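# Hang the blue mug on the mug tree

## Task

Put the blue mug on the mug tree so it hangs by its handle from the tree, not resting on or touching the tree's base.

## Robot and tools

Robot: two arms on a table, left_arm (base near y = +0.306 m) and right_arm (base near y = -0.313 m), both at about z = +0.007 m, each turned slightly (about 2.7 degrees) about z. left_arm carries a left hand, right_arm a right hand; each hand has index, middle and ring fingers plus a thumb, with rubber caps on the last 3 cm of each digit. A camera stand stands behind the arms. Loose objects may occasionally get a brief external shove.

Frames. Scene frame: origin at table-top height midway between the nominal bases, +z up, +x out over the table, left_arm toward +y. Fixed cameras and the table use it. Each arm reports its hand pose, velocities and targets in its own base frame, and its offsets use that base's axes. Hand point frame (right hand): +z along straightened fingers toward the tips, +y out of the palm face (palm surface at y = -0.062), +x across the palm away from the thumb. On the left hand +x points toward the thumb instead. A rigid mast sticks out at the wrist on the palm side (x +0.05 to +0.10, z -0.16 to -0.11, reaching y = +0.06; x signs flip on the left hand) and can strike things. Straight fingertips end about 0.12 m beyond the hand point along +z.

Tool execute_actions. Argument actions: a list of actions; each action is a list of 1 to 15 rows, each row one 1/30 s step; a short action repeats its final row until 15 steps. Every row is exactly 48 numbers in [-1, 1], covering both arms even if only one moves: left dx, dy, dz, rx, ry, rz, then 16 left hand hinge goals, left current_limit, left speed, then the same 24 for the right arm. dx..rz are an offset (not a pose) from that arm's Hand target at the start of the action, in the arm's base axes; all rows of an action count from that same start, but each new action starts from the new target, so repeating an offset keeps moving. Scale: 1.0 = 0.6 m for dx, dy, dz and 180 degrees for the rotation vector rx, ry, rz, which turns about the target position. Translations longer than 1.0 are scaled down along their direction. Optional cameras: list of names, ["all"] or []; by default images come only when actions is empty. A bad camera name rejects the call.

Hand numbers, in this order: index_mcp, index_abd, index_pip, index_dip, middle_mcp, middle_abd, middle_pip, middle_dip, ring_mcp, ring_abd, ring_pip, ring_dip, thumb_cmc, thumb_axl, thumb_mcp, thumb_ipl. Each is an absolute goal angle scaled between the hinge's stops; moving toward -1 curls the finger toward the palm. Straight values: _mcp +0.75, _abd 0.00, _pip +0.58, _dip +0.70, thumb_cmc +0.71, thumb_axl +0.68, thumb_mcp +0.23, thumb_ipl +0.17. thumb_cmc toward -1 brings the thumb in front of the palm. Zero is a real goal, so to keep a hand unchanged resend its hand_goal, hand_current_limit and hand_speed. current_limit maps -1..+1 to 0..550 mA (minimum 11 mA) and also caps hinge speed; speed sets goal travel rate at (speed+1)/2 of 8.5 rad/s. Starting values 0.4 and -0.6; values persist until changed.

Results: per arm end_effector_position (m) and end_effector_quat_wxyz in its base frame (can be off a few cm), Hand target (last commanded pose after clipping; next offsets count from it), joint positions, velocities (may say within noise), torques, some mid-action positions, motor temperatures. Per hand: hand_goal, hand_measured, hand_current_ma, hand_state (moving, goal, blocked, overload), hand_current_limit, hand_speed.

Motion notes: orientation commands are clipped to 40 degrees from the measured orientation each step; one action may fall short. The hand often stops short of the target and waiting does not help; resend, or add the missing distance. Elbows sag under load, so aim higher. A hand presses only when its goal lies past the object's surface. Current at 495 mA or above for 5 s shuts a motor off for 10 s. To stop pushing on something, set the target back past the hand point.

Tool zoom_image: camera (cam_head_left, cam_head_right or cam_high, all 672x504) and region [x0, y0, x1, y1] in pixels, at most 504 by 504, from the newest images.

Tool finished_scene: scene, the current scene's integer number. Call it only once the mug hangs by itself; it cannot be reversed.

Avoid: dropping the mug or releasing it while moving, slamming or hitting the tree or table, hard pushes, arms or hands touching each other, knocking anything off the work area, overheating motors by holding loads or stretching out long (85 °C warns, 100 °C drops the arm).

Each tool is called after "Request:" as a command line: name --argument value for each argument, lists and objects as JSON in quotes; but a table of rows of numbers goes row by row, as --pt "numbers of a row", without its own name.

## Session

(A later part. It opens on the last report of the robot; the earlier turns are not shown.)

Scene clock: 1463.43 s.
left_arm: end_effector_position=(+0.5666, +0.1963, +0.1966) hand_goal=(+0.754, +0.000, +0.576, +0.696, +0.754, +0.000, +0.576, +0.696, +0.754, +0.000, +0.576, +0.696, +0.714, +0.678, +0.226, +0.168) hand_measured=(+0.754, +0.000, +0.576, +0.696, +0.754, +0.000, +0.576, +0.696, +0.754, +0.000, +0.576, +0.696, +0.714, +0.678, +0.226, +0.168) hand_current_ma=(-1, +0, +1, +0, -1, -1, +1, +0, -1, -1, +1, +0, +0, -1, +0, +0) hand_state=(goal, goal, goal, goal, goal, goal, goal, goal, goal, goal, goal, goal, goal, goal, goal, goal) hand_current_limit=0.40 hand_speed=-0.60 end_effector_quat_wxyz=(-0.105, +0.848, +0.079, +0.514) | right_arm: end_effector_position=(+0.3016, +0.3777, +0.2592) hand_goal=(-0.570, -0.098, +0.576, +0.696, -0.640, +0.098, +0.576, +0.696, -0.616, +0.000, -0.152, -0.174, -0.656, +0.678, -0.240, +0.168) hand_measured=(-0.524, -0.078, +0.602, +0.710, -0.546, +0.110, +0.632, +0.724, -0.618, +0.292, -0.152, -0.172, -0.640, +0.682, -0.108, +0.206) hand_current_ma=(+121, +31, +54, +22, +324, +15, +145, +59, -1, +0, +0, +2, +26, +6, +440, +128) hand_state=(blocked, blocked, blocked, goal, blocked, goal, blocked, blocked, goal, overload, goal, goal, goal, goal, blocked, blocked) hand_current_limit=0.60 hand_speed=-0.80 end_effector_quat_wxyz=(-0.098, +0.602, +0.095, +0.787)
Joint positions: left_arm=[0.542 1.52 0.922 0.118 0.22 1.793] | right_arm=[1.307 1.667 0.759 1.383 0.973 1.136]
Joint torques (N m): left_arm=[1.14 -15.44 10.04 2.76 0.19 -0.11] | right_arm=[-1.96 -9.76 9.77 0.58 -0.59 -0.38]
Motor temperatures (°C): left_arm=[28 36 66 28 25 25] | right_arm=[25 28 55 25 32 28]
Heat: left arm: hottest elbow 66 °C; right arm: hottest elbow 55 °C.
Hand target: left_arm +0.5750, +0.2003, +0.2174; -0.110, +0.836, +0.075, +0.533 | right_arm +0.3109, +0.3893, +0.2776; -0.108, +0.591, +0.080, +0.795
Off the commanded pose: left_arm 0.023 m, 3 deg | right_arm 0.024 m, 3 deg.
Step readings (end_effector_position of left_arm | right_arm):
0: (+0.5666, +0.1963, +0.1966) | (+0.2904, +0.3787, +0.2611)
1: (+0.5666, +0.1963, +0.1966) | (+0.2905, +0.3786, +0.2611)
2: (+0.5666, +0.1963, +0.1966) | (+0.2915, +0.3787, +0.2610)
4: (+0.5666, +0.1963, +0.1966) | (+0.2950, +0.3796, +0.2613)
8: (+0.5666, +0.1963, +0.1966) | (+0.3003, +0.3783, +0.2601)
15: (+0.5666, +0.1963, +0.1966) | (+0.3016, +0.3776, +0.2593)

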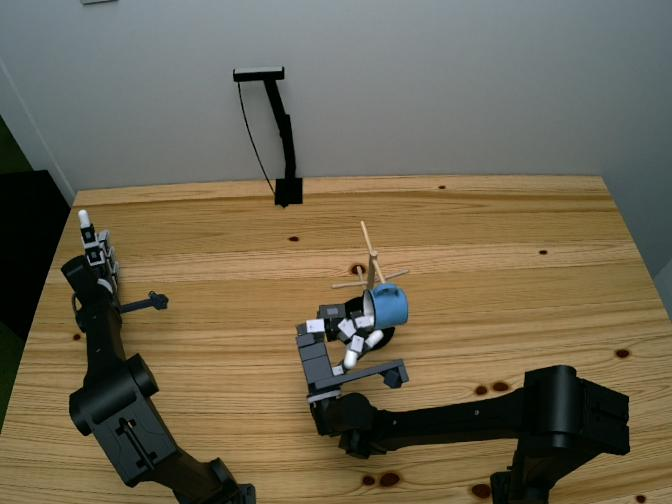

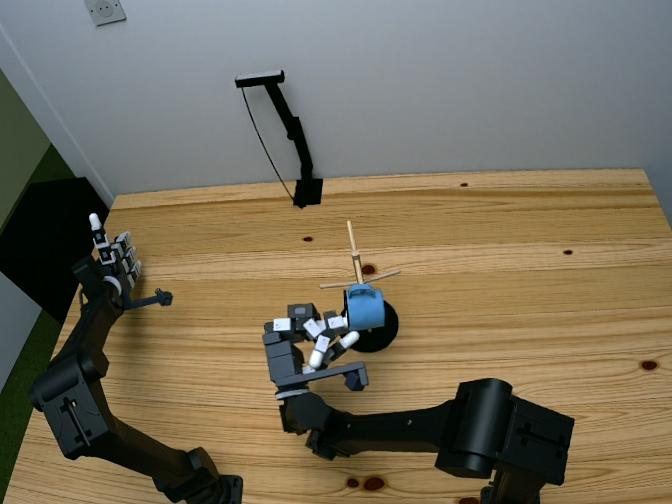

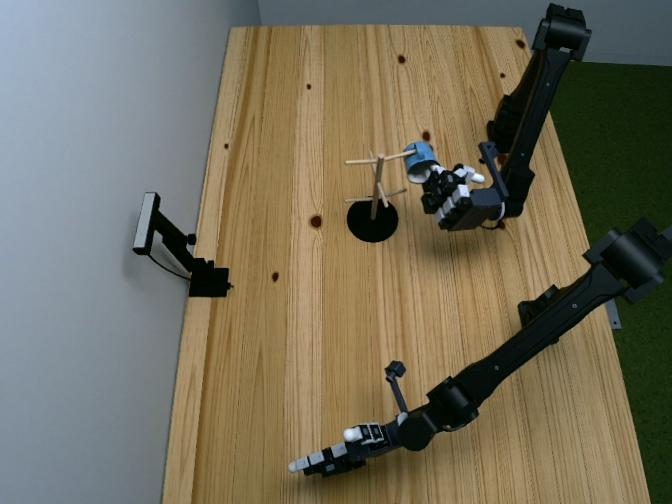

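Request:
execute_actions --actions '[[[0,0,0,0,0,0,0.754,0,0.576,0.696,0.754,0,0.576,0.696,0.754,0,0.576,0.696,0.714,0.678,0.226,0.168,0.4,-0.6,0.007,0.002,0,0,0,0,-0.57,-0.098,0.5766,0.6957,-0.64,0.098,0.5766,0.6957,-0.617,0,-0.153,-0.174,-0.657,0.677,-0.24,0.168,0.6,-0.8],[0,0,0,0,0,0,0.754,0,0.576,0.696,0.754,0,0.576,0.696,0.754,0,0.576,0.696,0.714,0.678,0.226,0.168,0.4,-0.6,0.018,0.005,0,0,0,0,-0.57,-0.098,0.5766,0.6957,-0.64,0.098,0.5766,0.6957,-0.617,0,-0.153,-0.174,-0.657,0.677,-0.24,0.168,0.6,-0.8],[0,0,0,0,0,0,0.754,0,0.576,0.696,0.754,0,0.576,0.696,0.754,0,0.576,0.696,0.714,0.678,0.226,0.168,0.4,-0.6,0.031,0.008,0,0,0,0,-0.57,-0.098,0.5766,0.6957,-0.64,0.098,0.5766,0.6957,-0.617,0,-0.153,-0.174,-0.657,0.677,-0.24,0.168,0.6,-0.8]]]' --cameras '["all"]'

Request:
zoom_image --camera "cam_high" --region '[375, 120, 435, 180]'

Request:
zoom_image --camera "cam_head_left" --region '[350, 245, 410, 305]'

Request:
zoom_image --camera "cam_head_right" --region '[330, 245, 390, 305]'

Scene clock: 1475.50 s.
left_arm: end_effector_position=(+0.5666, +0.1963, +0.1966) hand_goal=(+0.754, +0.000, +0.576, +0.696, +0.754, +0.000, +0.576, +0.696, +0.754, +0.000, +0.576, +0.696, +0.714, +0.678, +0.226, +0.168) hand_measured=(+0.754, +0.000, +0.576, +0.696, +0.754, +0.000, +0.576, +0.696, +0.754, +0.000, +0.576, +0.696, +0.714, +0.678, +0.226, +0.168) hand_current_ma=(-1, +0, +1, +0, -1, -1, +1, +0, -1, -1, +1, +0, +0, -1, +0, +0) hand_state=(goal, goal, goal, goal, goal, goal, goal, goal, goal, goal, goal, goal, goal, goal, goal, goal) hand_current_limit=0.40 hand_speed=-0.60 end_effector_quat_wxyz=(-0.105, +0.848, +0.079, +0.514) | right_arm: end_effector_position=(+0.3198, +0.3829, +0.2568) hand_goal=(-0.570, -0.098, +0.576, +0.696, -0.640, +0.098, +0.576, +0.696, -0.616, +0.000, -0.152, -0.174, -0.656, +0.678, -0.240, +0.168) hand_measured=(-0.524, -0.078, +0.602, +0.710, -0.546, +0.110, +0.632, +0.724, -0.618, +0.292, -0.152, -0.172, -0.640, +0.682, -0.108, +0.206) hand_current_ma=(+121, +32, +54, +22, +324, +15, +145, +59, -1, +0, +0, +2, +27, +6, +440, +128) hand_state=(blocked, blocked, blocked, goal, blocked, goal, blocked, blocked, goal, overload, goal, goal, goal, goal, blocked, blocked) hand_current_limit=0.60 hand_speed=-0.80 end_effector_quat_wxyz=(-0.097, +0.603, +0.096, +0.786)
Joint positions: left_arm=[0.542 1.52 0.922 0.118 0.22 1.793] | right_arm=[1.27 1.685 0.786 1.345 0.942 1.167]
Joint torques (N m): left_arm=[1.14 -15.33 10.03 2.78 0.19 -0.11] | right_arm=[-1.67 -10.46 9.85 0.66 -0.61 -0.38]
Motor temperatures (°C): left_arm=[28 36 66 28 25 25] | right_arm=[25 28 58 25 32 28]
Heat: left arm: hottest elbow 66 °C; right arm: hottest elbow 58 °C.
Hand target: left_arm +0.5750, +0.2003, +0.2174; -0.110, +0.836, +0.075, +0.533 | right_arm +0.3296, +0.3941, +0.2776; -0.108, +0.591, +0.080, +0.795
Off the commanded pose: left_arm 0.023 m, 3 deg | right_arm 0.025 m, 3 deg.
Step readings (end_effector_position of left_arm | right_arm):
0: (+0.5666, +0.1963, +0.1966) | (+0.3016, +0.3777, +0.2592)
1: (+0.5666, +0.1963, +0.1966) | (+0.3019, +0.3779, +0.2593)
2: (+0.5666, +0.1963, +0.1966) | (+0.3035, +0.3783, +0.2593)
4: (+0.5666, +0.1963, +0.1966) | (+0.3080, +0.3823, +0.2599)
8: (+0.5666, +0.1963, +0.1966) | (+0.3181, +0.3834, +0.2582)
15: (+0.5666, +0.1963, +0.1966) | (+0.3198, +0.3829, +0.2568)

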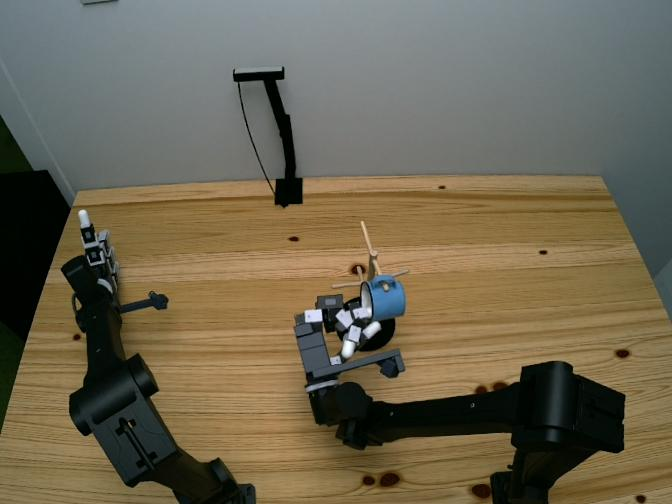

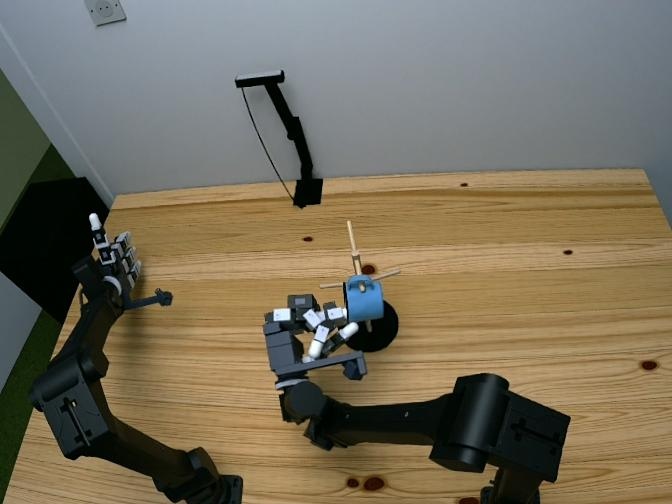

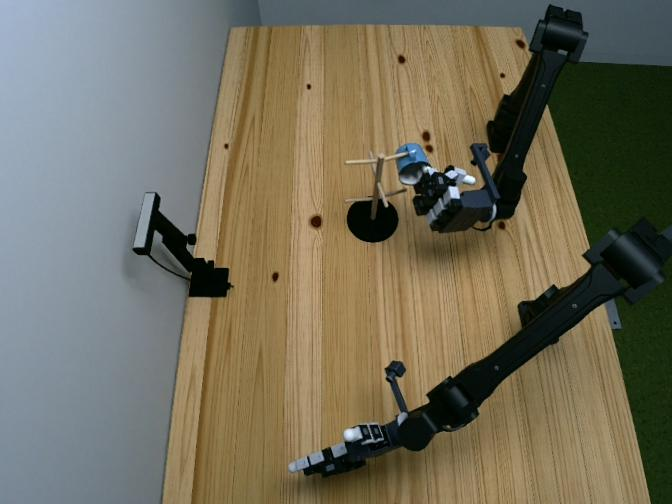

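Scaled by 8.400 from the camera's 672x504 image, which has a finer 960x720 frame.

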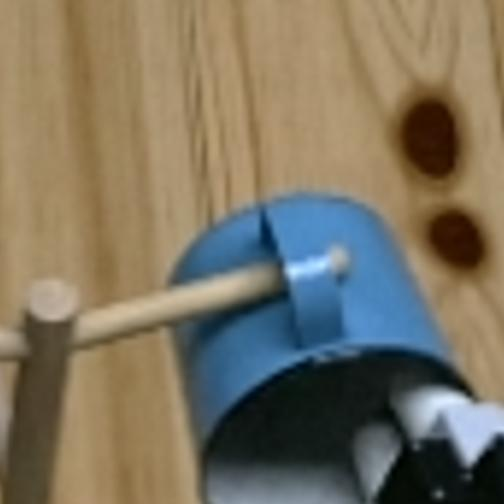

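Scaled by 8.400 from the camera's 672x504 image, which has a finer 960x720 frame.

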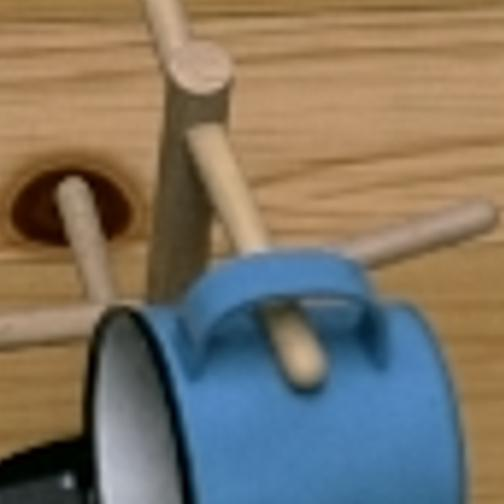

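Scaled by 8.400 from the camera's 672x504 image, which has a finer 960x720 frame.

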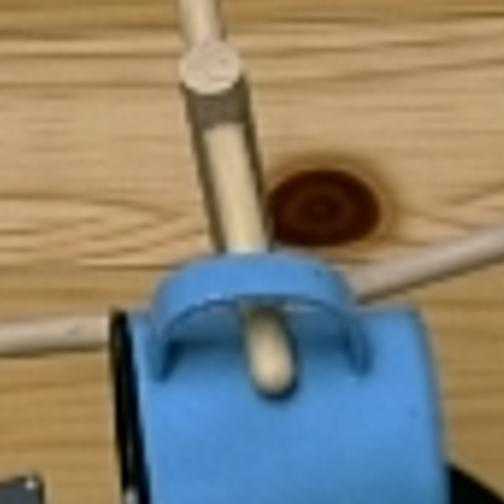

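Request:
execute_actions --actions '[[[0,0,0,0,0,0,0.754,0,0.576,0.696,0.754,0,0.576,0.696,0.754,0,0.576,0.696,0.714,0.678,0.226,0.168,0.4,-0.6,0.005,0.0013,0,0,0,0,-0.57,-0.098,0.5766,0.6957,-0.64,0.098,0.5766,0.6957,-0.617,0,-0.153,-0.174,-0.657,0.677,-0.24,0.168,0.6,-0.8],[0,0,0,0,0,0,0.754,0,0.576,0.696,0.754,0,0.576,0.696,0.754,0,0.576,0.696,0.714,0.678,0.226,0.168,0.4,-0.6,0.013,0.0033,-0.001,0,0,0,-0.57,-0.098,0.5766,0.6957,-0.64,0.098,0.5766,0.6957,-0.617,0,-0.153,-0.174,-0.657,0.677,-0.24,0.168,0.6,-0.8],[0,0,0,0,0,0,0.754,0,0.576,0.696,0.754,0,0.576,0.696,0.754,0,0.576,0.696,0.714,0.678,0.226,0.168,0.4,-0.6,0.022,0.0058,-0.002,0,0,0,-0.57,-0.098,0.5766,0.6957,-0.64,0.098,0.5766,0.6957,-0.617,0,-0.153,-0.174,-0.657,0.677,-0.24,0.168,0.6,-0.8]]]' --cameras '["all"]'

Request:
zoom_image --camera "cam_high" --region '[375, 120, 435, 180]'

Request:
zoom_image --camera "cam_head_left" --region '[350, 245, 410, 305]'

Request:
zoom_image --camera "cam_head_right" --region '[330, 245, 390, 305]'

Scene clock: 1487.77 s.
left_arm: end_effector_position=(+0.5666, +0.1963, +0.1966) hand_goal=(+0.754, +0.000, +0.576, +0.696, +0.754, +0.000, +0.576, +0.696, +0.754, +0.000, +0.576, +0.696, +0.714, +0.678, +0.226, +0.168) hand_measured=(+0.754, +0.000, +0.576, +0.696, +0.754, +0.000, +0.576, +0.696, +0.754, +0.000, +0.576, +0.696, +0.714, +0.678, +0.226, +0.168) hand_current_ma=(-1, +0, +1, +0, -1, -1, +1, +0, -1, -1, +1, +0, +0, -1, +0, +0) hand_state=(goal, goal, goal, goal, goal, goal, goal, goal, goal, goal, goal, goal, goal, goal, goal, goal) hand_current_limit=0.40 hand_speed=-0.60 end_effector_quat_wxyz=(-0.105, +0.848, +0.079, +0.514) | right_arm: end_effector_position=(+0.3323, +0.3865, +0.2557) hand_goal=(-0.570, -0.098, +0.576, +0.696, -0.640, +0.098, +0.576, +0.696, -0.616, +0.000, -0.152, -0.174, -0.656, +0.678, -0.240, +0.168) hand_measured=(-0.524, -0.078, +0.602, +0.710, -0.546, +0.110, +0.632, +0.724, -0.618, +0.294, -0.152, -0.172, -0.640, +0.682, -0.108, +0.206) hand_current_ma=(+121, +32, +54, +22, +324, +15, +145, +59, -1, +0, +0, +2, +27, +6, +440, +128) hand_state=(blocked, blocked, blocked, goal, blocked, goal, blocked, blocked, goal, overload, goal, goal, goal, goal, blocked, blocked) hand_current_limit=0.60 hand_speed=-0.80 end_effector_quat_wxyz=(-0.097, +0.603, +0.096, +0.786)
Joint positions: left_arm=[0.542 1.52 0.922 0.118 0.22 1.793] | right_arm=[1.246 1.699 0.805 1.325 0.919 1.185]
Joint torques (N m): left_arm=[1.03 -15.44 10.03 2.77 0.19 -0.11] | right_arm=[-1.85 -10.64 9.96 0.62 -0.58 -0.37]
Motor temperatures (°C): left_arm=[28 36 66 28 25 25] | right_arm=[25 28 59 25 32 28]
Heat: left arm: hottest elbow 66 °C; right arm: hottest elbow 59 °C.
Hand target: left_arm +0.5750, +0.2003, +0.2174; -0.110, +0.836, +0.075, +0.533 | right_arm +0.3427, +0.3976, +0.2764; -0.108, +0.591, +0.080, +0.795
Off the commanded pose: left_arm 0.023 m, 3 deg | right_arm 0.026 m, 3 deg.
Step readings (end_effector_position of left_arm | right_arm):
0: (+0.5666, +0.1963, +0.1966) | (+0.3198, +0.3829, +0.2568)
1: (+0.5666, +0.1963, +0.1966) | (+0.3200, +0.3831, +0.2569)
2: (+0.5666, +0.1963, +0.1966) | (+0.3211, +0.3834, +0.2570)
4: (+0.5666, +0.1963, +0.1966) | (+0.3252, +0.3849, +0.2574)
8: (+0.5666, +0.1963, +0.1966) | (+0.3307, +0.3870, +0.2564)
15: (+0.5666, +0.1963, +0.1966) | (+0.3323, +0.3865, +0.2557)

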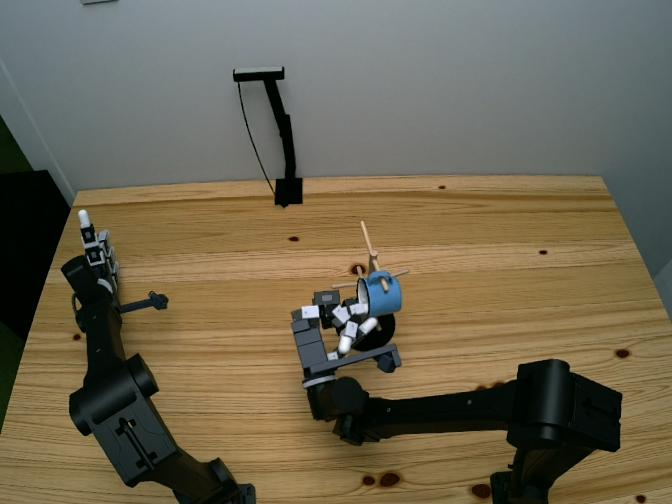

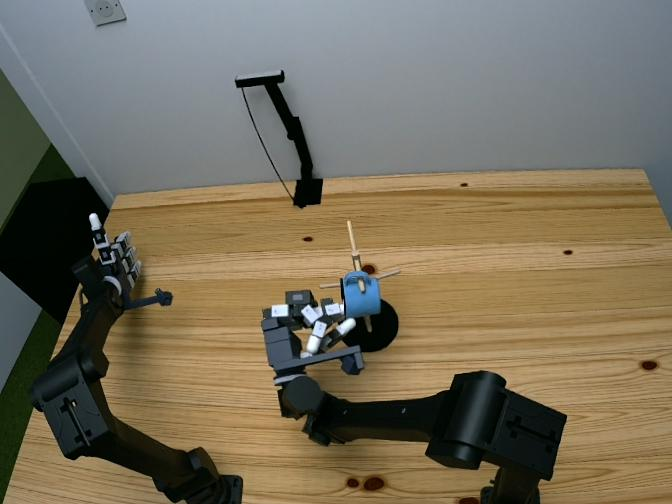

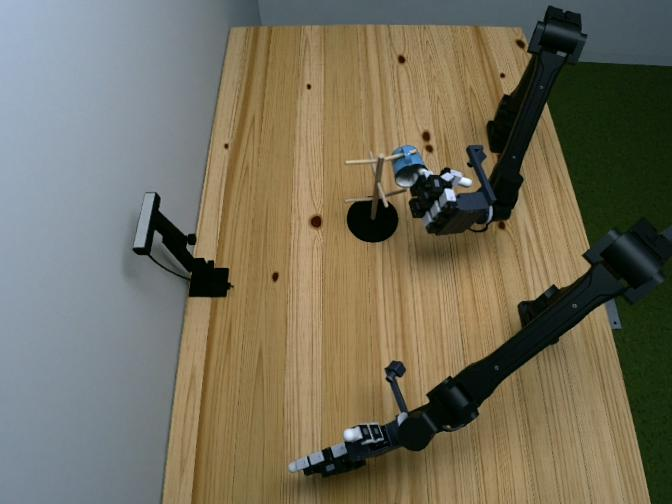

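Scaled by 8.400 from the camera's 672x504 image, which has a finer 960x720 frame.

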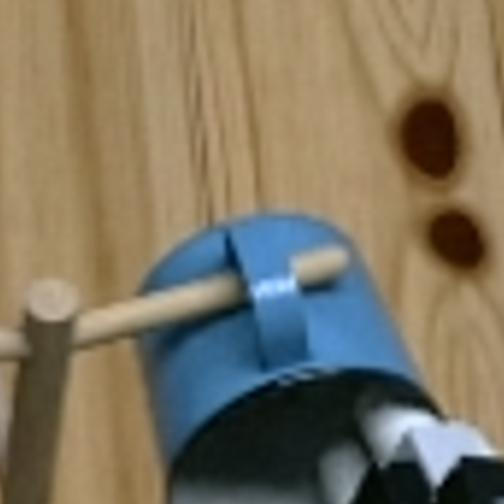

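Scaled by 8.400 from the camera's 672x504 image, which has a finer 960x720 frame.

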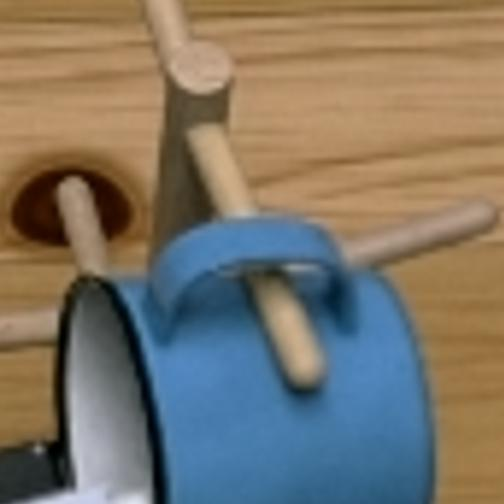

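Scaled by 8.400 from the camera's 672x504 image, which has a finer 960x720 frame.

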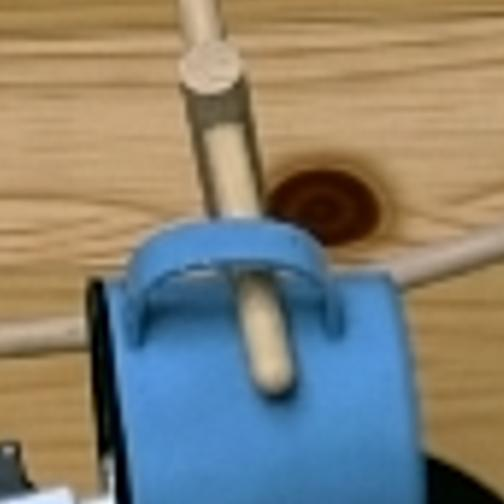

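Request:
execute_actions --actions '[[[0,0,0,0,0,0,0.754,0,0.576,0.696,0.754,0,0.576,0.696,0.754,0,0.576,0.696,0.714,0.678,0.226,0.168,0.4,-0.6,0,0,-0.004,0,0,0,-0.57,-0.098,0.5766,0.6957,-0.64,0.098,0.5766,0.6957,-0.617,0,-0.153,-0.174,-0.657,0.677,-0.24,0.168,0.6,-0.8],[0,0,0,0,0,0,0.754,0,0.576,0.696,0.754,0,0.576,0.696,0.754,0,0.576,0.696,0.714,0.678,0.226,0.168,0.4,-0.6,0,0,-0.008,0,0,0,-0.57,-0.098,0.5766,0.6957,-0.64,0.098,0.5766,0.6957,-0.617,0,-0.153,-0.174,-0.657,0.677,-0.24,0.168,0.6,-0.8],[0,0,0,0,0,0,0.754,0,0.576,0.696,0.754,0,0.576,0.696,0.754,0,0.576,0.696,0.714,0.678,0.226,0.168,0.4,-0.6,0,0,-0.0133,0,0,0,-0.57,-0.098,0.5766,0.6957,-0.64,0.098,0.5766,0.6957,-0.617,0,-0.153,-0.174,-0.657,0.677,-0.24,0.168,0.6,-0.8]]]' --cameras '["cam_head_left", "cam_head_right", "cam_high"]'

Request:
zoom_image --camera "cam_high" --region '[375, 120, 435, 180]'

Request:
zoom_image --camera "cam_head_left" --region '[350, 245, 410, 305]'

Request:
zoom_image --camera "cam_head_right" --region '[330, 245, 390, 305]'

Scene clock: 1506.23 s.
left_arm: end_effector_position=(+0.5666, +0.1963, +0.1966) hand_goal=(+0.754, +0.000, +0.576, +0.696, +0.754, +0.000, +0.576, +0.696, +0.754, +0.000, +0.576, +0.696, +0.714, +0.678, +0.226, +0.168) hand_measured=(+0.754, +0.000, +0.576, +0.696, +0.754, +0.000, +0.576, +0.696, +0.754, +0.000, +0.576, +0.696, +0.714, +0.678, +0.226, +0.168) hand_current_ma=(-1, +0, +1, +0, -1, -1, +1, +0, -1, -1, +1, +0, +0, -1, +0, +0) hand_state=(goal, goal, goal, goal, goal, goal, goal, goal, goal, goal, goal, goal, goal, goal, goal, goal) hand_current_limit=0.40 hand_speed=-0.60 end_effector_quat_wxyz=(-0.105, +0.848, +0.079, +0.514) | right_arm: end_effector_position=(+0.3331, +0.3889, +0.2463) hand_goal=(-0.570, -0.098, +0.576, +0.696, -0.640, +0.098, +0.576, +0.696, -0.616, +0.000, -0.152, -0.174, -0.656, +0.678, -0.240, +0.168) hand_measured=(-0.524, -0.078, +0.602, +0.710, -0.546, +0.110, +0.632, +0.724, -0.618, +0.296, -0.152, -0.172, -0.640, +0.682, -0.108, +0.206) hand_current_ma=(+121, +32, +54, +22, +324, +15, +145, +59, -1, +0, +0, +2, +27, +6, +440, +128) hand_state=(blocked, blocked, blocked, goal, blocked, goal, blocked, blocked, goal, overload, goal, goal, goal, goal, blocked, blocked) hand_current_limit=0.60 hand_speed=-0.80 end_effector_quat_wxyz=(-0.092, +0.607, +0.103, +0.783)
Joint positions: left_arm=[0.542 1.52 0.922 0.118 0.22 1.793] | right_arm=[1.246 1.719 0.805 1.325 0.919 1.187]
Joint torques (N m): left_arm=[1.2 -15.38 10.03 2.77 0.19 -0.11] | right_arm=[-1.67 -10.81 9.62 1.48 -0.57 -0.37]
Motor temperatures (°C): left_arm=[28 36 66 28 25 25] | right_arm=[25 28 58 25 32 28]
Heat: left arm: hottest elbow 66 °C; right arm: hottest elbow 58 °C.
Hand target: left_arm +0.5750, +0.2003, +0.2174; -0.110, +0.836, +0.075, +0.533 | right_arm +0.3427, +0.3976, +0.2684; -0.108, +0.591, +0.080, +0.795
Off the commanded pose: left_arm 0.023 m, 3 deg | right_arm 0.026 m, 4 deg.
Step readings (end_effector_position of left_arm | right_arm):
0: (+0.5666, +0.1963, +0.1966) | (+0.3323, +0.3865, +0.2557)
1: (+0.5666, +0.1963, +0.1966) | (+0.3323, +0.3865, +0.2557)
2: (+0.5666, +0.1963, +0.1966) | (+0.3323, +0.3866, +0.2553)
4: (+0.5666, +0.1963, +0.1966) | (+0.3325, +0.3870, +0.2536)
8: (+0.5666, +0.1963, +0.1966) | (+0.3330, +0.3885, +0.2478)
15: (+0.5666, +0.1963, +0.1966) | (+0.3331, +0.3889, +0.2463)

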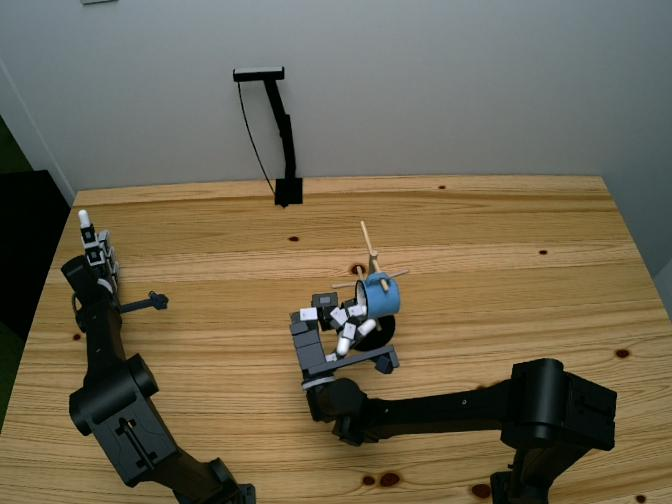

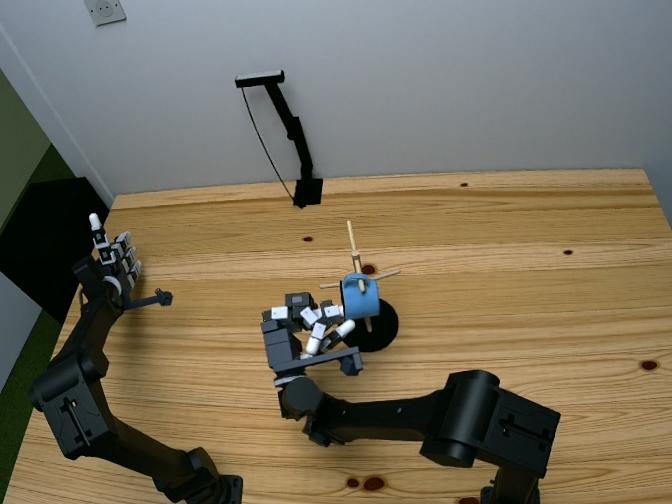

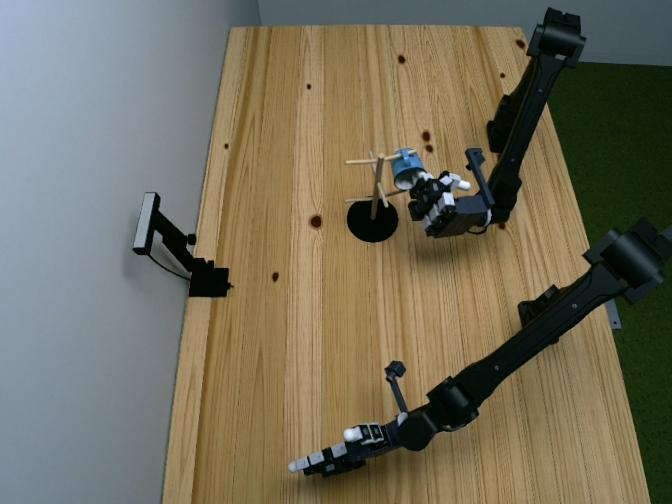

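Scaled by 8.400 from the camera's 672x504 image, which has a finer 960x720 frame.

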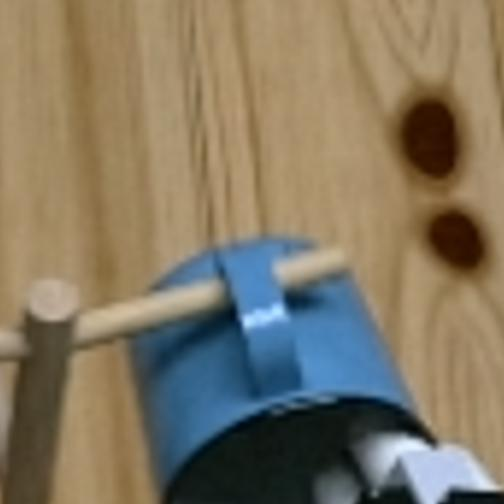

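Scaled by 8.400 from the camera's 672x504 image, which has a finer 960x720 frame.

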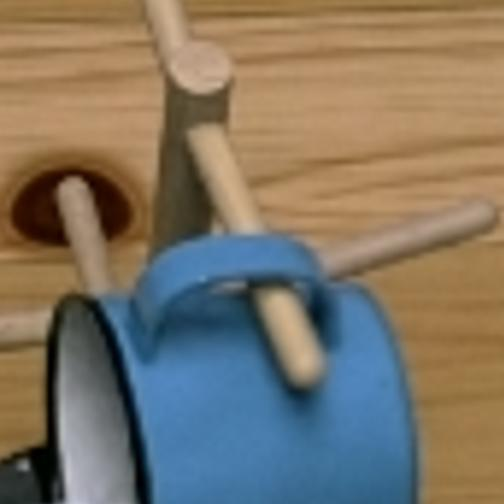

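Scaled by 8.400 from the camera's 672x504 image, which has a finer 960x720 frame.

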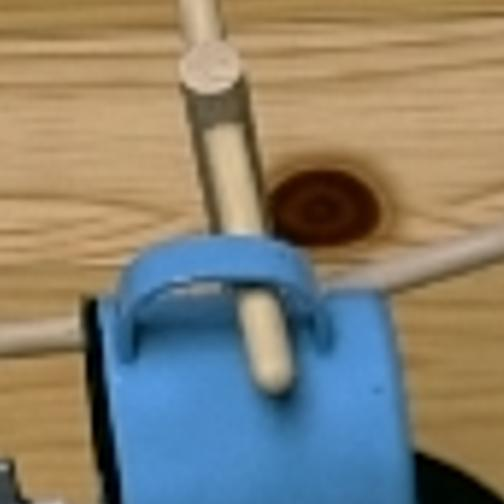

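Request:
execute_actions --actions '[[[0,0,0,0,0,0,0.754,0,0.576,0.696,0.754,0,0.576,0.696,0.754,0,0.576,0.696,0.714,0.678,0.226,0.168,0.4,-0.6,0,-0.003,0.003,0,0,0,-0.57,-0.098,0.5766,0.6957,-0.64,0.098,0.5766,0.6957,-0.617,0,-0.153,-0.174,-0.657,0.677,-0.24,0.168,0.6,-0.8],[0,0,0,0,0,0,0.754,0,0.576,0.696,0.754,0,0.576,0.696,0.754,0,0.576,0.696,0.714,0.678,0.226,0.168,0.4,-0.6,0.001,-0.009,0.005,0,0,0,-0.57,-0.098,0.5766,0.6957,-0.64,0.098,0.5766,0.6957,-0.617,0,-0.153,-0.174,-0.657,0.677,-0.24,0.168,0.6,-0.8],[0,0,0,0,0,0,0.754,0,0.576,0.696,0.754,0,0.576,0.696,0.754,0,0.576,0.696,0.714,0.678,0.226,0.168,0.4,-0.6,0.002,-0.016,0.005,0,0,0,-0.57,-0.098,0.5766,0.6957,-0.64,0.098,0.5766,0.6957,-0.617,0,-0.153,-0.174,-0.657,0.677,-0.24,0.168,0.6,-0.8]]]' --cameras '["cam_head_left", "cam_head_right", "cam_high"]'

Request:
zoom_image --camera "cam_high" --region '[375, 120, 435, 180]'

Request:
zoom_image --camera "cam_head_left" --region '[350, 245, 410, 305]'

Request:
zoom_image --camera "cam_head_right" --region '[330, 245, 390, 305]'

Scene clock: 1522.13 s.
left_arm: end_effector_position=(+0.5666, +0.1963, +0.1966) hand_goal=(+0.754, +0.000, +0.576, +0.696, +0.754, +0.000, +0.576, +0.696, +0.754, +0.000, +0.576, +0.696, +0.714, +0.678, +0.226, +0.168) hand_measured=(+0.754, +0.000, +0.576, +0.696, +0.754, +0.000, +0.576, +0.696, +0.754, +0.000, +0.576, +0.696, +0.714, +0.678, +0.226, +0.168) hand_current_ma=(-1, +0, +1, +0, -1, -1, +1, +0, -1, -1, +1, +0, +0, -1, +0, +0) hand_state=(goal, goal, goal, goal, goal, goal, goal, goal, goal, goal, goal, goal, goal, goal, goal, goal) hand_current_limit=0.40 hand_speed=-0.60 end_effector_quat_wxyz=(-0.105, +0.848, +0.079, +0.514) | right_arm: end_effector_position=(+0.3369, +0.3876, +0.2464) hand_goal=(-0.570, -0.098, +0.576, +0.696, -0.640, +0.098, +0.576, +0.696, -0.616, +0.000, -0.152, -0.174, -0.656, +0.678, -0.240, +0.168) hand_measured=(-0.524, -0.078, +0.602, +0.710, -0.546, +0.110, +0.632, +0.724, -0.618, +0.296, -0.152, -0.172, -0.640, +0.682, -0.108, +0.206) hand_current_ma=(+121, +32, +54, +22, +324, +15, +145, +59, -1, +0, +0, +2, +27, +6, +440, +128) hand_state=(blocked, blocked, blocked, goal, blocked, goal, blocked, blocked, goal, overload, goal, goal, goal, goal, blocked, blocked) hand_current_limit=0.60 hand_speed=-0.80 end_effector_quat_wxyz=(-0.094, +0.606, +0.101, +0.784)
Joint positions: left_arm=[0.542 1.52 0.922 0.118 0.22 1.793] | right_arm=[1.237 1.719 0.805 1.325 0.91 1.193]
Joint torques (N m): left_arm=[1.14 -15.38 10.02 2.78 0.19 -0.11] | right_arm=[-1.73 -12.45 7.92 1.33 -0.54 -0.36]
Motor temperatures (°C): left_arm=[28 36 66 28 25 25] | right_arm=[25 29 58 25 32 28]
Heat: left arm: hottest elbow 66 °C; right arm: hottest elbow 58 °C.
Hand target: left_arm +0.5750, +0.2003, +0.2174; -0.110, +0.836, +0.075, +0.533 | right_arm +0.3440, +0.3880, +0.2714; -0.108, +0.591, +0.080, +0.795
Off the commanded pose: left_arm 0.023 m, 3 deg | right_arm 0.026 m, 4 deg.
Step readings (end_effector_position of left_arm | right_arm):
0: (+0.5666, +0.1963, +0.1966) | (+0.3331, +0.3889, +0.2463)
1: (+0.5666, +0.1963, +0.1966) | (+0.3332, +0.3888, +0.2463)
2: (+0.5666, +0.1963, +0.1966) | (+0.3334, +0.3889, +0.2464)
4: (+0.5666, +0.1963, +0.1966) | (+0.3342, +0.3895, +0.2467)
8: (+0.5666, +0.1963, +0.1966) | (+0.3362, +0.3882, +0.2467)
15: (+0.5666, +0.1963, +0.1966) | (+0.3369, +0.3876, +0.2464)

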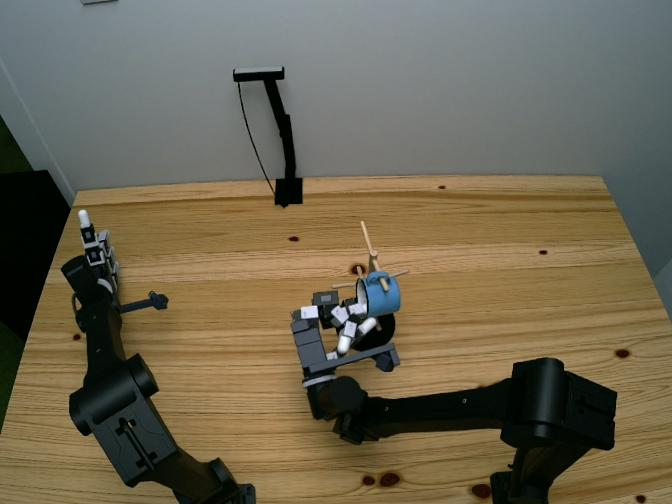

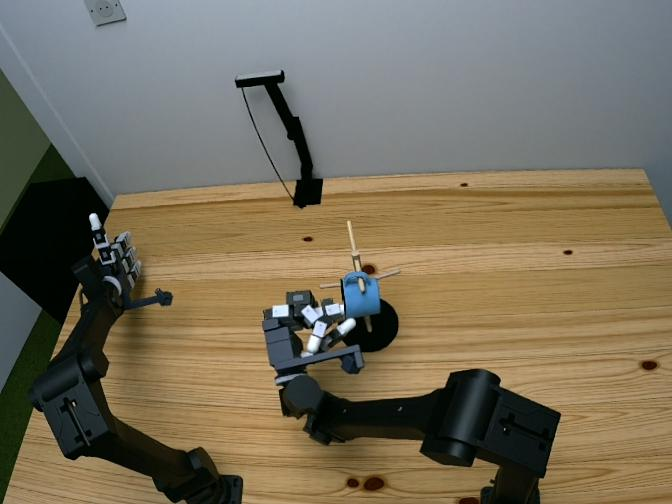

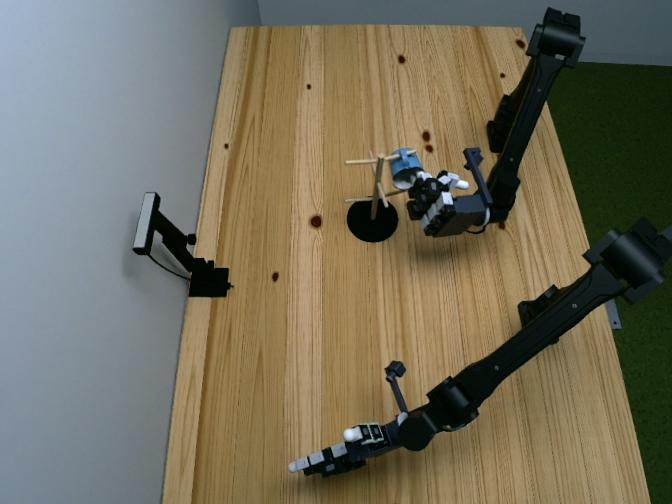

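Scaled by 8.400 from the camera's 672x504 image, which has a finer 960x720 frame.

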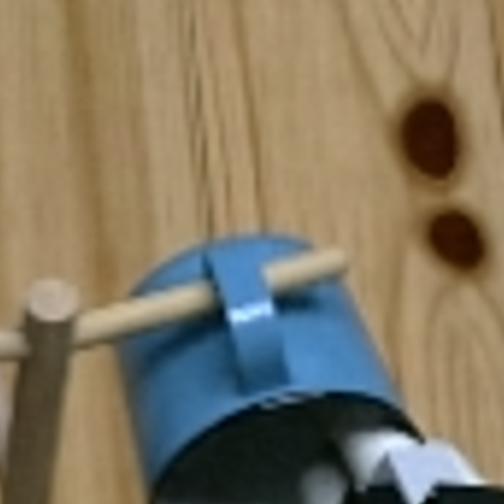

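Scaled by 8.400 from the camera's 672x504 image, which has a finer 960x720 frame.

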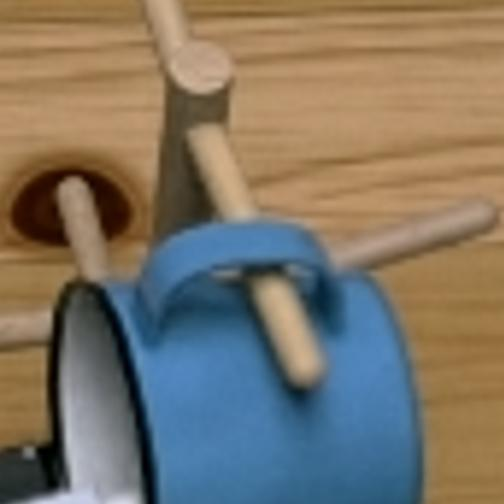

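Scaled by 8.400 from the camera's 672x504 image, which has a finer 960x720 frame.

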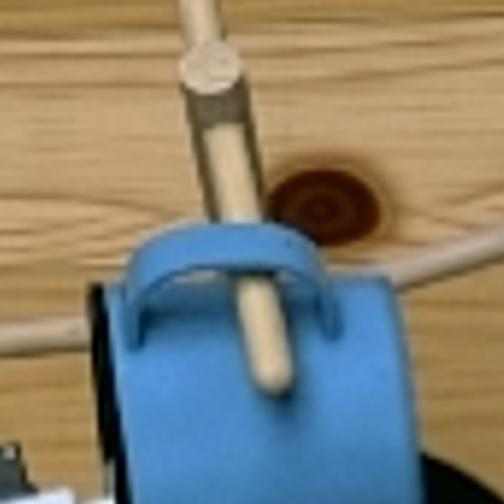

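Request:
execute_actions --actions '[[[0,0,0,0,0,0,0.754,0,0.576,0.696,0.754,0,0.576,0.696,0.754,0,0.576,0.696,0.714,0.678,0.226,0.168,0.4,-0.6,0,-0.003,-0.005,0,0,0,-0.57,-0.098,0.5766,0.6957,-0.64,0.098,0.5766,0.6957,-0.617,0,-0.153,-0.174,-0.657,0.677,-0.24,0.168,0.6,-0.8],[0,0,0,0,0,0,0.754,0,0.576,0.696,0.754,0,0.576,0.696,0.754,0,0.576,0.696,0.714,0.678,0.226,0.168,0.4,-0.6,0,-0.006,-0.010,0,0,0,-0.57,-0.098,0.5766,0.6957,-0.64,0.098,0.5766,0.6957,-0.617,0,-0.153,-0.174,-0.657,0.677,-0.24,0.168,0.6,-0.8],[0,0,0,0,0,0,0.754,0,0.576,0.696,0.754,0,0.576,0.696,0.754,0,0.576,0.696,0.714,0.678,0.226,0.168,0.4,-0.6,0,-0.010,-0.016,0,0,0,-0.57,-0.098,0.5766,0.6957,-0.64,0.098,0.5766,0.6957,-0.617,0,-0.153,-0.174,-0.657,0.677,-0.24,0.168,0.6,-0.8]]]' --cameras '["cam_head_left", "cam_head_right", "cam_high"]'

Request:
zoom_image --camera "cam_high" --region '[375, 120, 435, 180]'

Request:
zoom_image --camera "cam_head_left" --region '[350, 245, 410, 305]'

Request:
zoom_image --camera "cam_head_right" --region '[330, 245, 390, 305]'

Scene clock: 1541.27 s.
left_arm: end_effector_position=(+0.5666, +0.1963, +0.1966) hand_goal=(+0.754, +0.000, +0.576, +0.696, +0.754, +0.000, +0.576, +0.696, +0.754, +0.000, +0.576, +0.696, +0.714, +0.678, +0.226, +0.168) hand_measured=(+0.754, +0.000, +0.576, +0.696, +0.754, +0.000, +0.576, +0.696, +0.754, +0.000, +0.576, +0.696, +0.714, +0.678, +0.226, +0.168) hand_current_ma=(-1, +0, +1, +0, -1, -1, +1, +0, -1, -1, +1, +0, +0, -1, +0, +0) hand_state=(goal, goal, goal, goal, goal, goal, goal, goal, goal, goal, goal, goal, goal, goal, goal, goal) hand_current_limit=0.40 hand_speed=-0.60 end_effector_quat_wxyz=(-0.105, +0.848, +0.079, +0.514) | right_arm: end_effector_position=(+0.3384, +0.3865, +0.2473) hand_goal=(-0.570, -0.098, +0.576, +0.696, -0.640, +0.098, +0.576, +0.696, -0.616, +0.000, -0.152, -0.174, -0.656, +0.678, -0.240, +0.168) hand_measured=(-0.524, -0.078, +0.602, +0.710, -0.546, +0.110, +0.632, +0.724, -0.618, +0.296, -0.152, -0.172, -0.640, +0.682, -0.108, +0.206) hand_current_ma=(+121, +32, +54, +22, +324, +15, +145, +59, -1, +0, +0, +2, +27, +6, +440, +128) hand_state=(blocked, blocked, blocked, goal, blocked, goal, blocked, blocked, goal, overload, goal, goal, goal, goal, blocked, blocked) hand_current_limit=0.60 hand_speed=-0.80 end_effector_quat_wxyz=(-0.097, +0.604, +0.097, +0.785)
Joint positions: left_arm=[0.542 1.52 0.922 0.118 0.22 1.793] | right_arm=[1.233 1.719 0.805 1.334 0.907 1.196]
Joint torques (N m): left_arm=[1.14 -15.38 10.03 2.77 0.19 -0.11] | right_arm=[-2.08 -11.69 6.42 2.04 -0.59 -0.37]
Motor temperatures (°C): left_arm=[28 36 67 28 25 25] | right_arm=[25 29 56 25 32 28]
Heat: left arm: hottest elbow 67 °C; right arm: hottest elbow 56 °C.
Hand target: left_arm +0.5750, +0.2003, +0.2174; -0.110, +0.836, +0.075, +0.533 | right_arm +0.3440, +0.3819, +0.2618; -0.108, +0.591, +0.080, +0.795
Off the commanded pose: left_arm 0.023 m, 3 deg | right_arm 0.016 m, 3 deg.
Step readings (end_effector_position of left_arm | right_arm):
0: (+0.5666, +0.1963, +0.1966) | (+0.3369, +0.3876, +0.2464)
1: (+0.5666, +0.1963, +0.1966) | (+0.3369, +0.3876, +0.2464)
2: (+0.5666, +0.1963, +0.1966) | (+0.3370, +0.3879, +0.2466)
4: (+0.5666, +0.1963, +0.1966) | (+0.3373, +0.3878, +0.2469)
8: (+0.5666, +0.1963, +0.1966) | (+0.3379, +0.3869, +0.2473)
15: (+0.5666, +0.1963, +0.1966) | (+0.3384, +0.3865, +0.2473)

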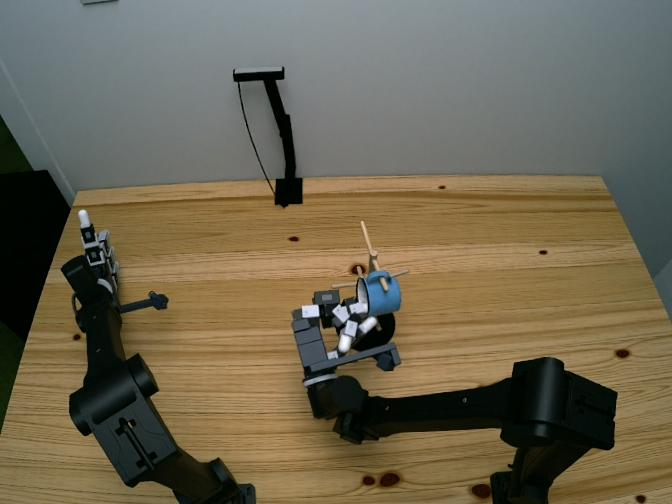

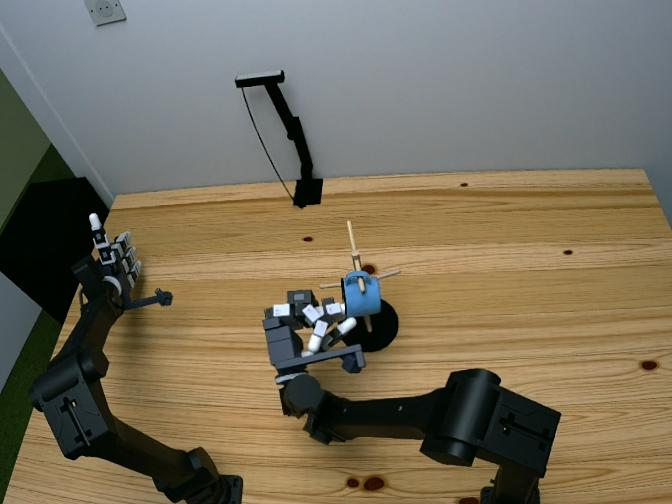

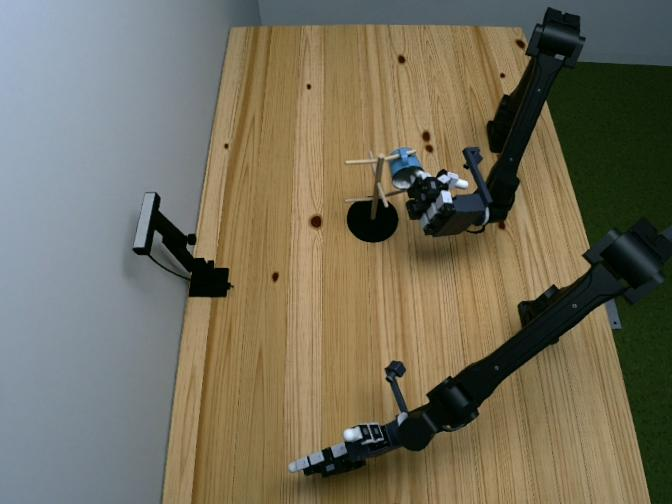

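Scaled by 8.400 from the camera's 672x504 image, which has a finer 960x720 frame.

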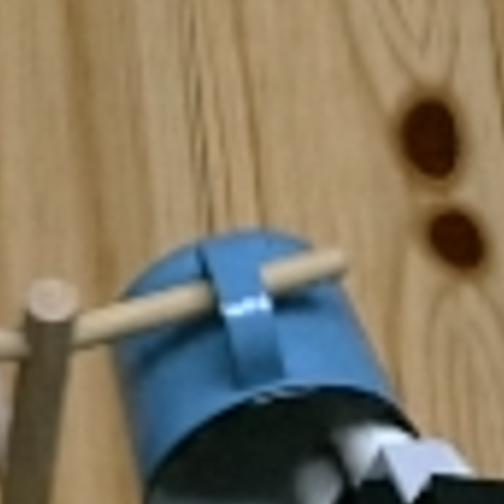

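Scaled by 8.400 from the camera's 672x504 image, which has a finer 960x720 frame.

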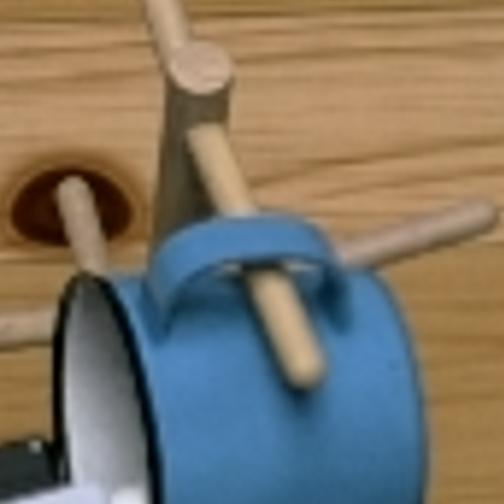

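Scaled by 8.400 from the camera's 672x504 image, which has a finer 960x720 frame.

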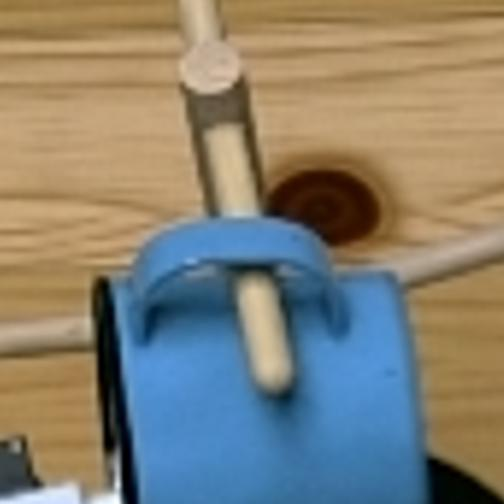

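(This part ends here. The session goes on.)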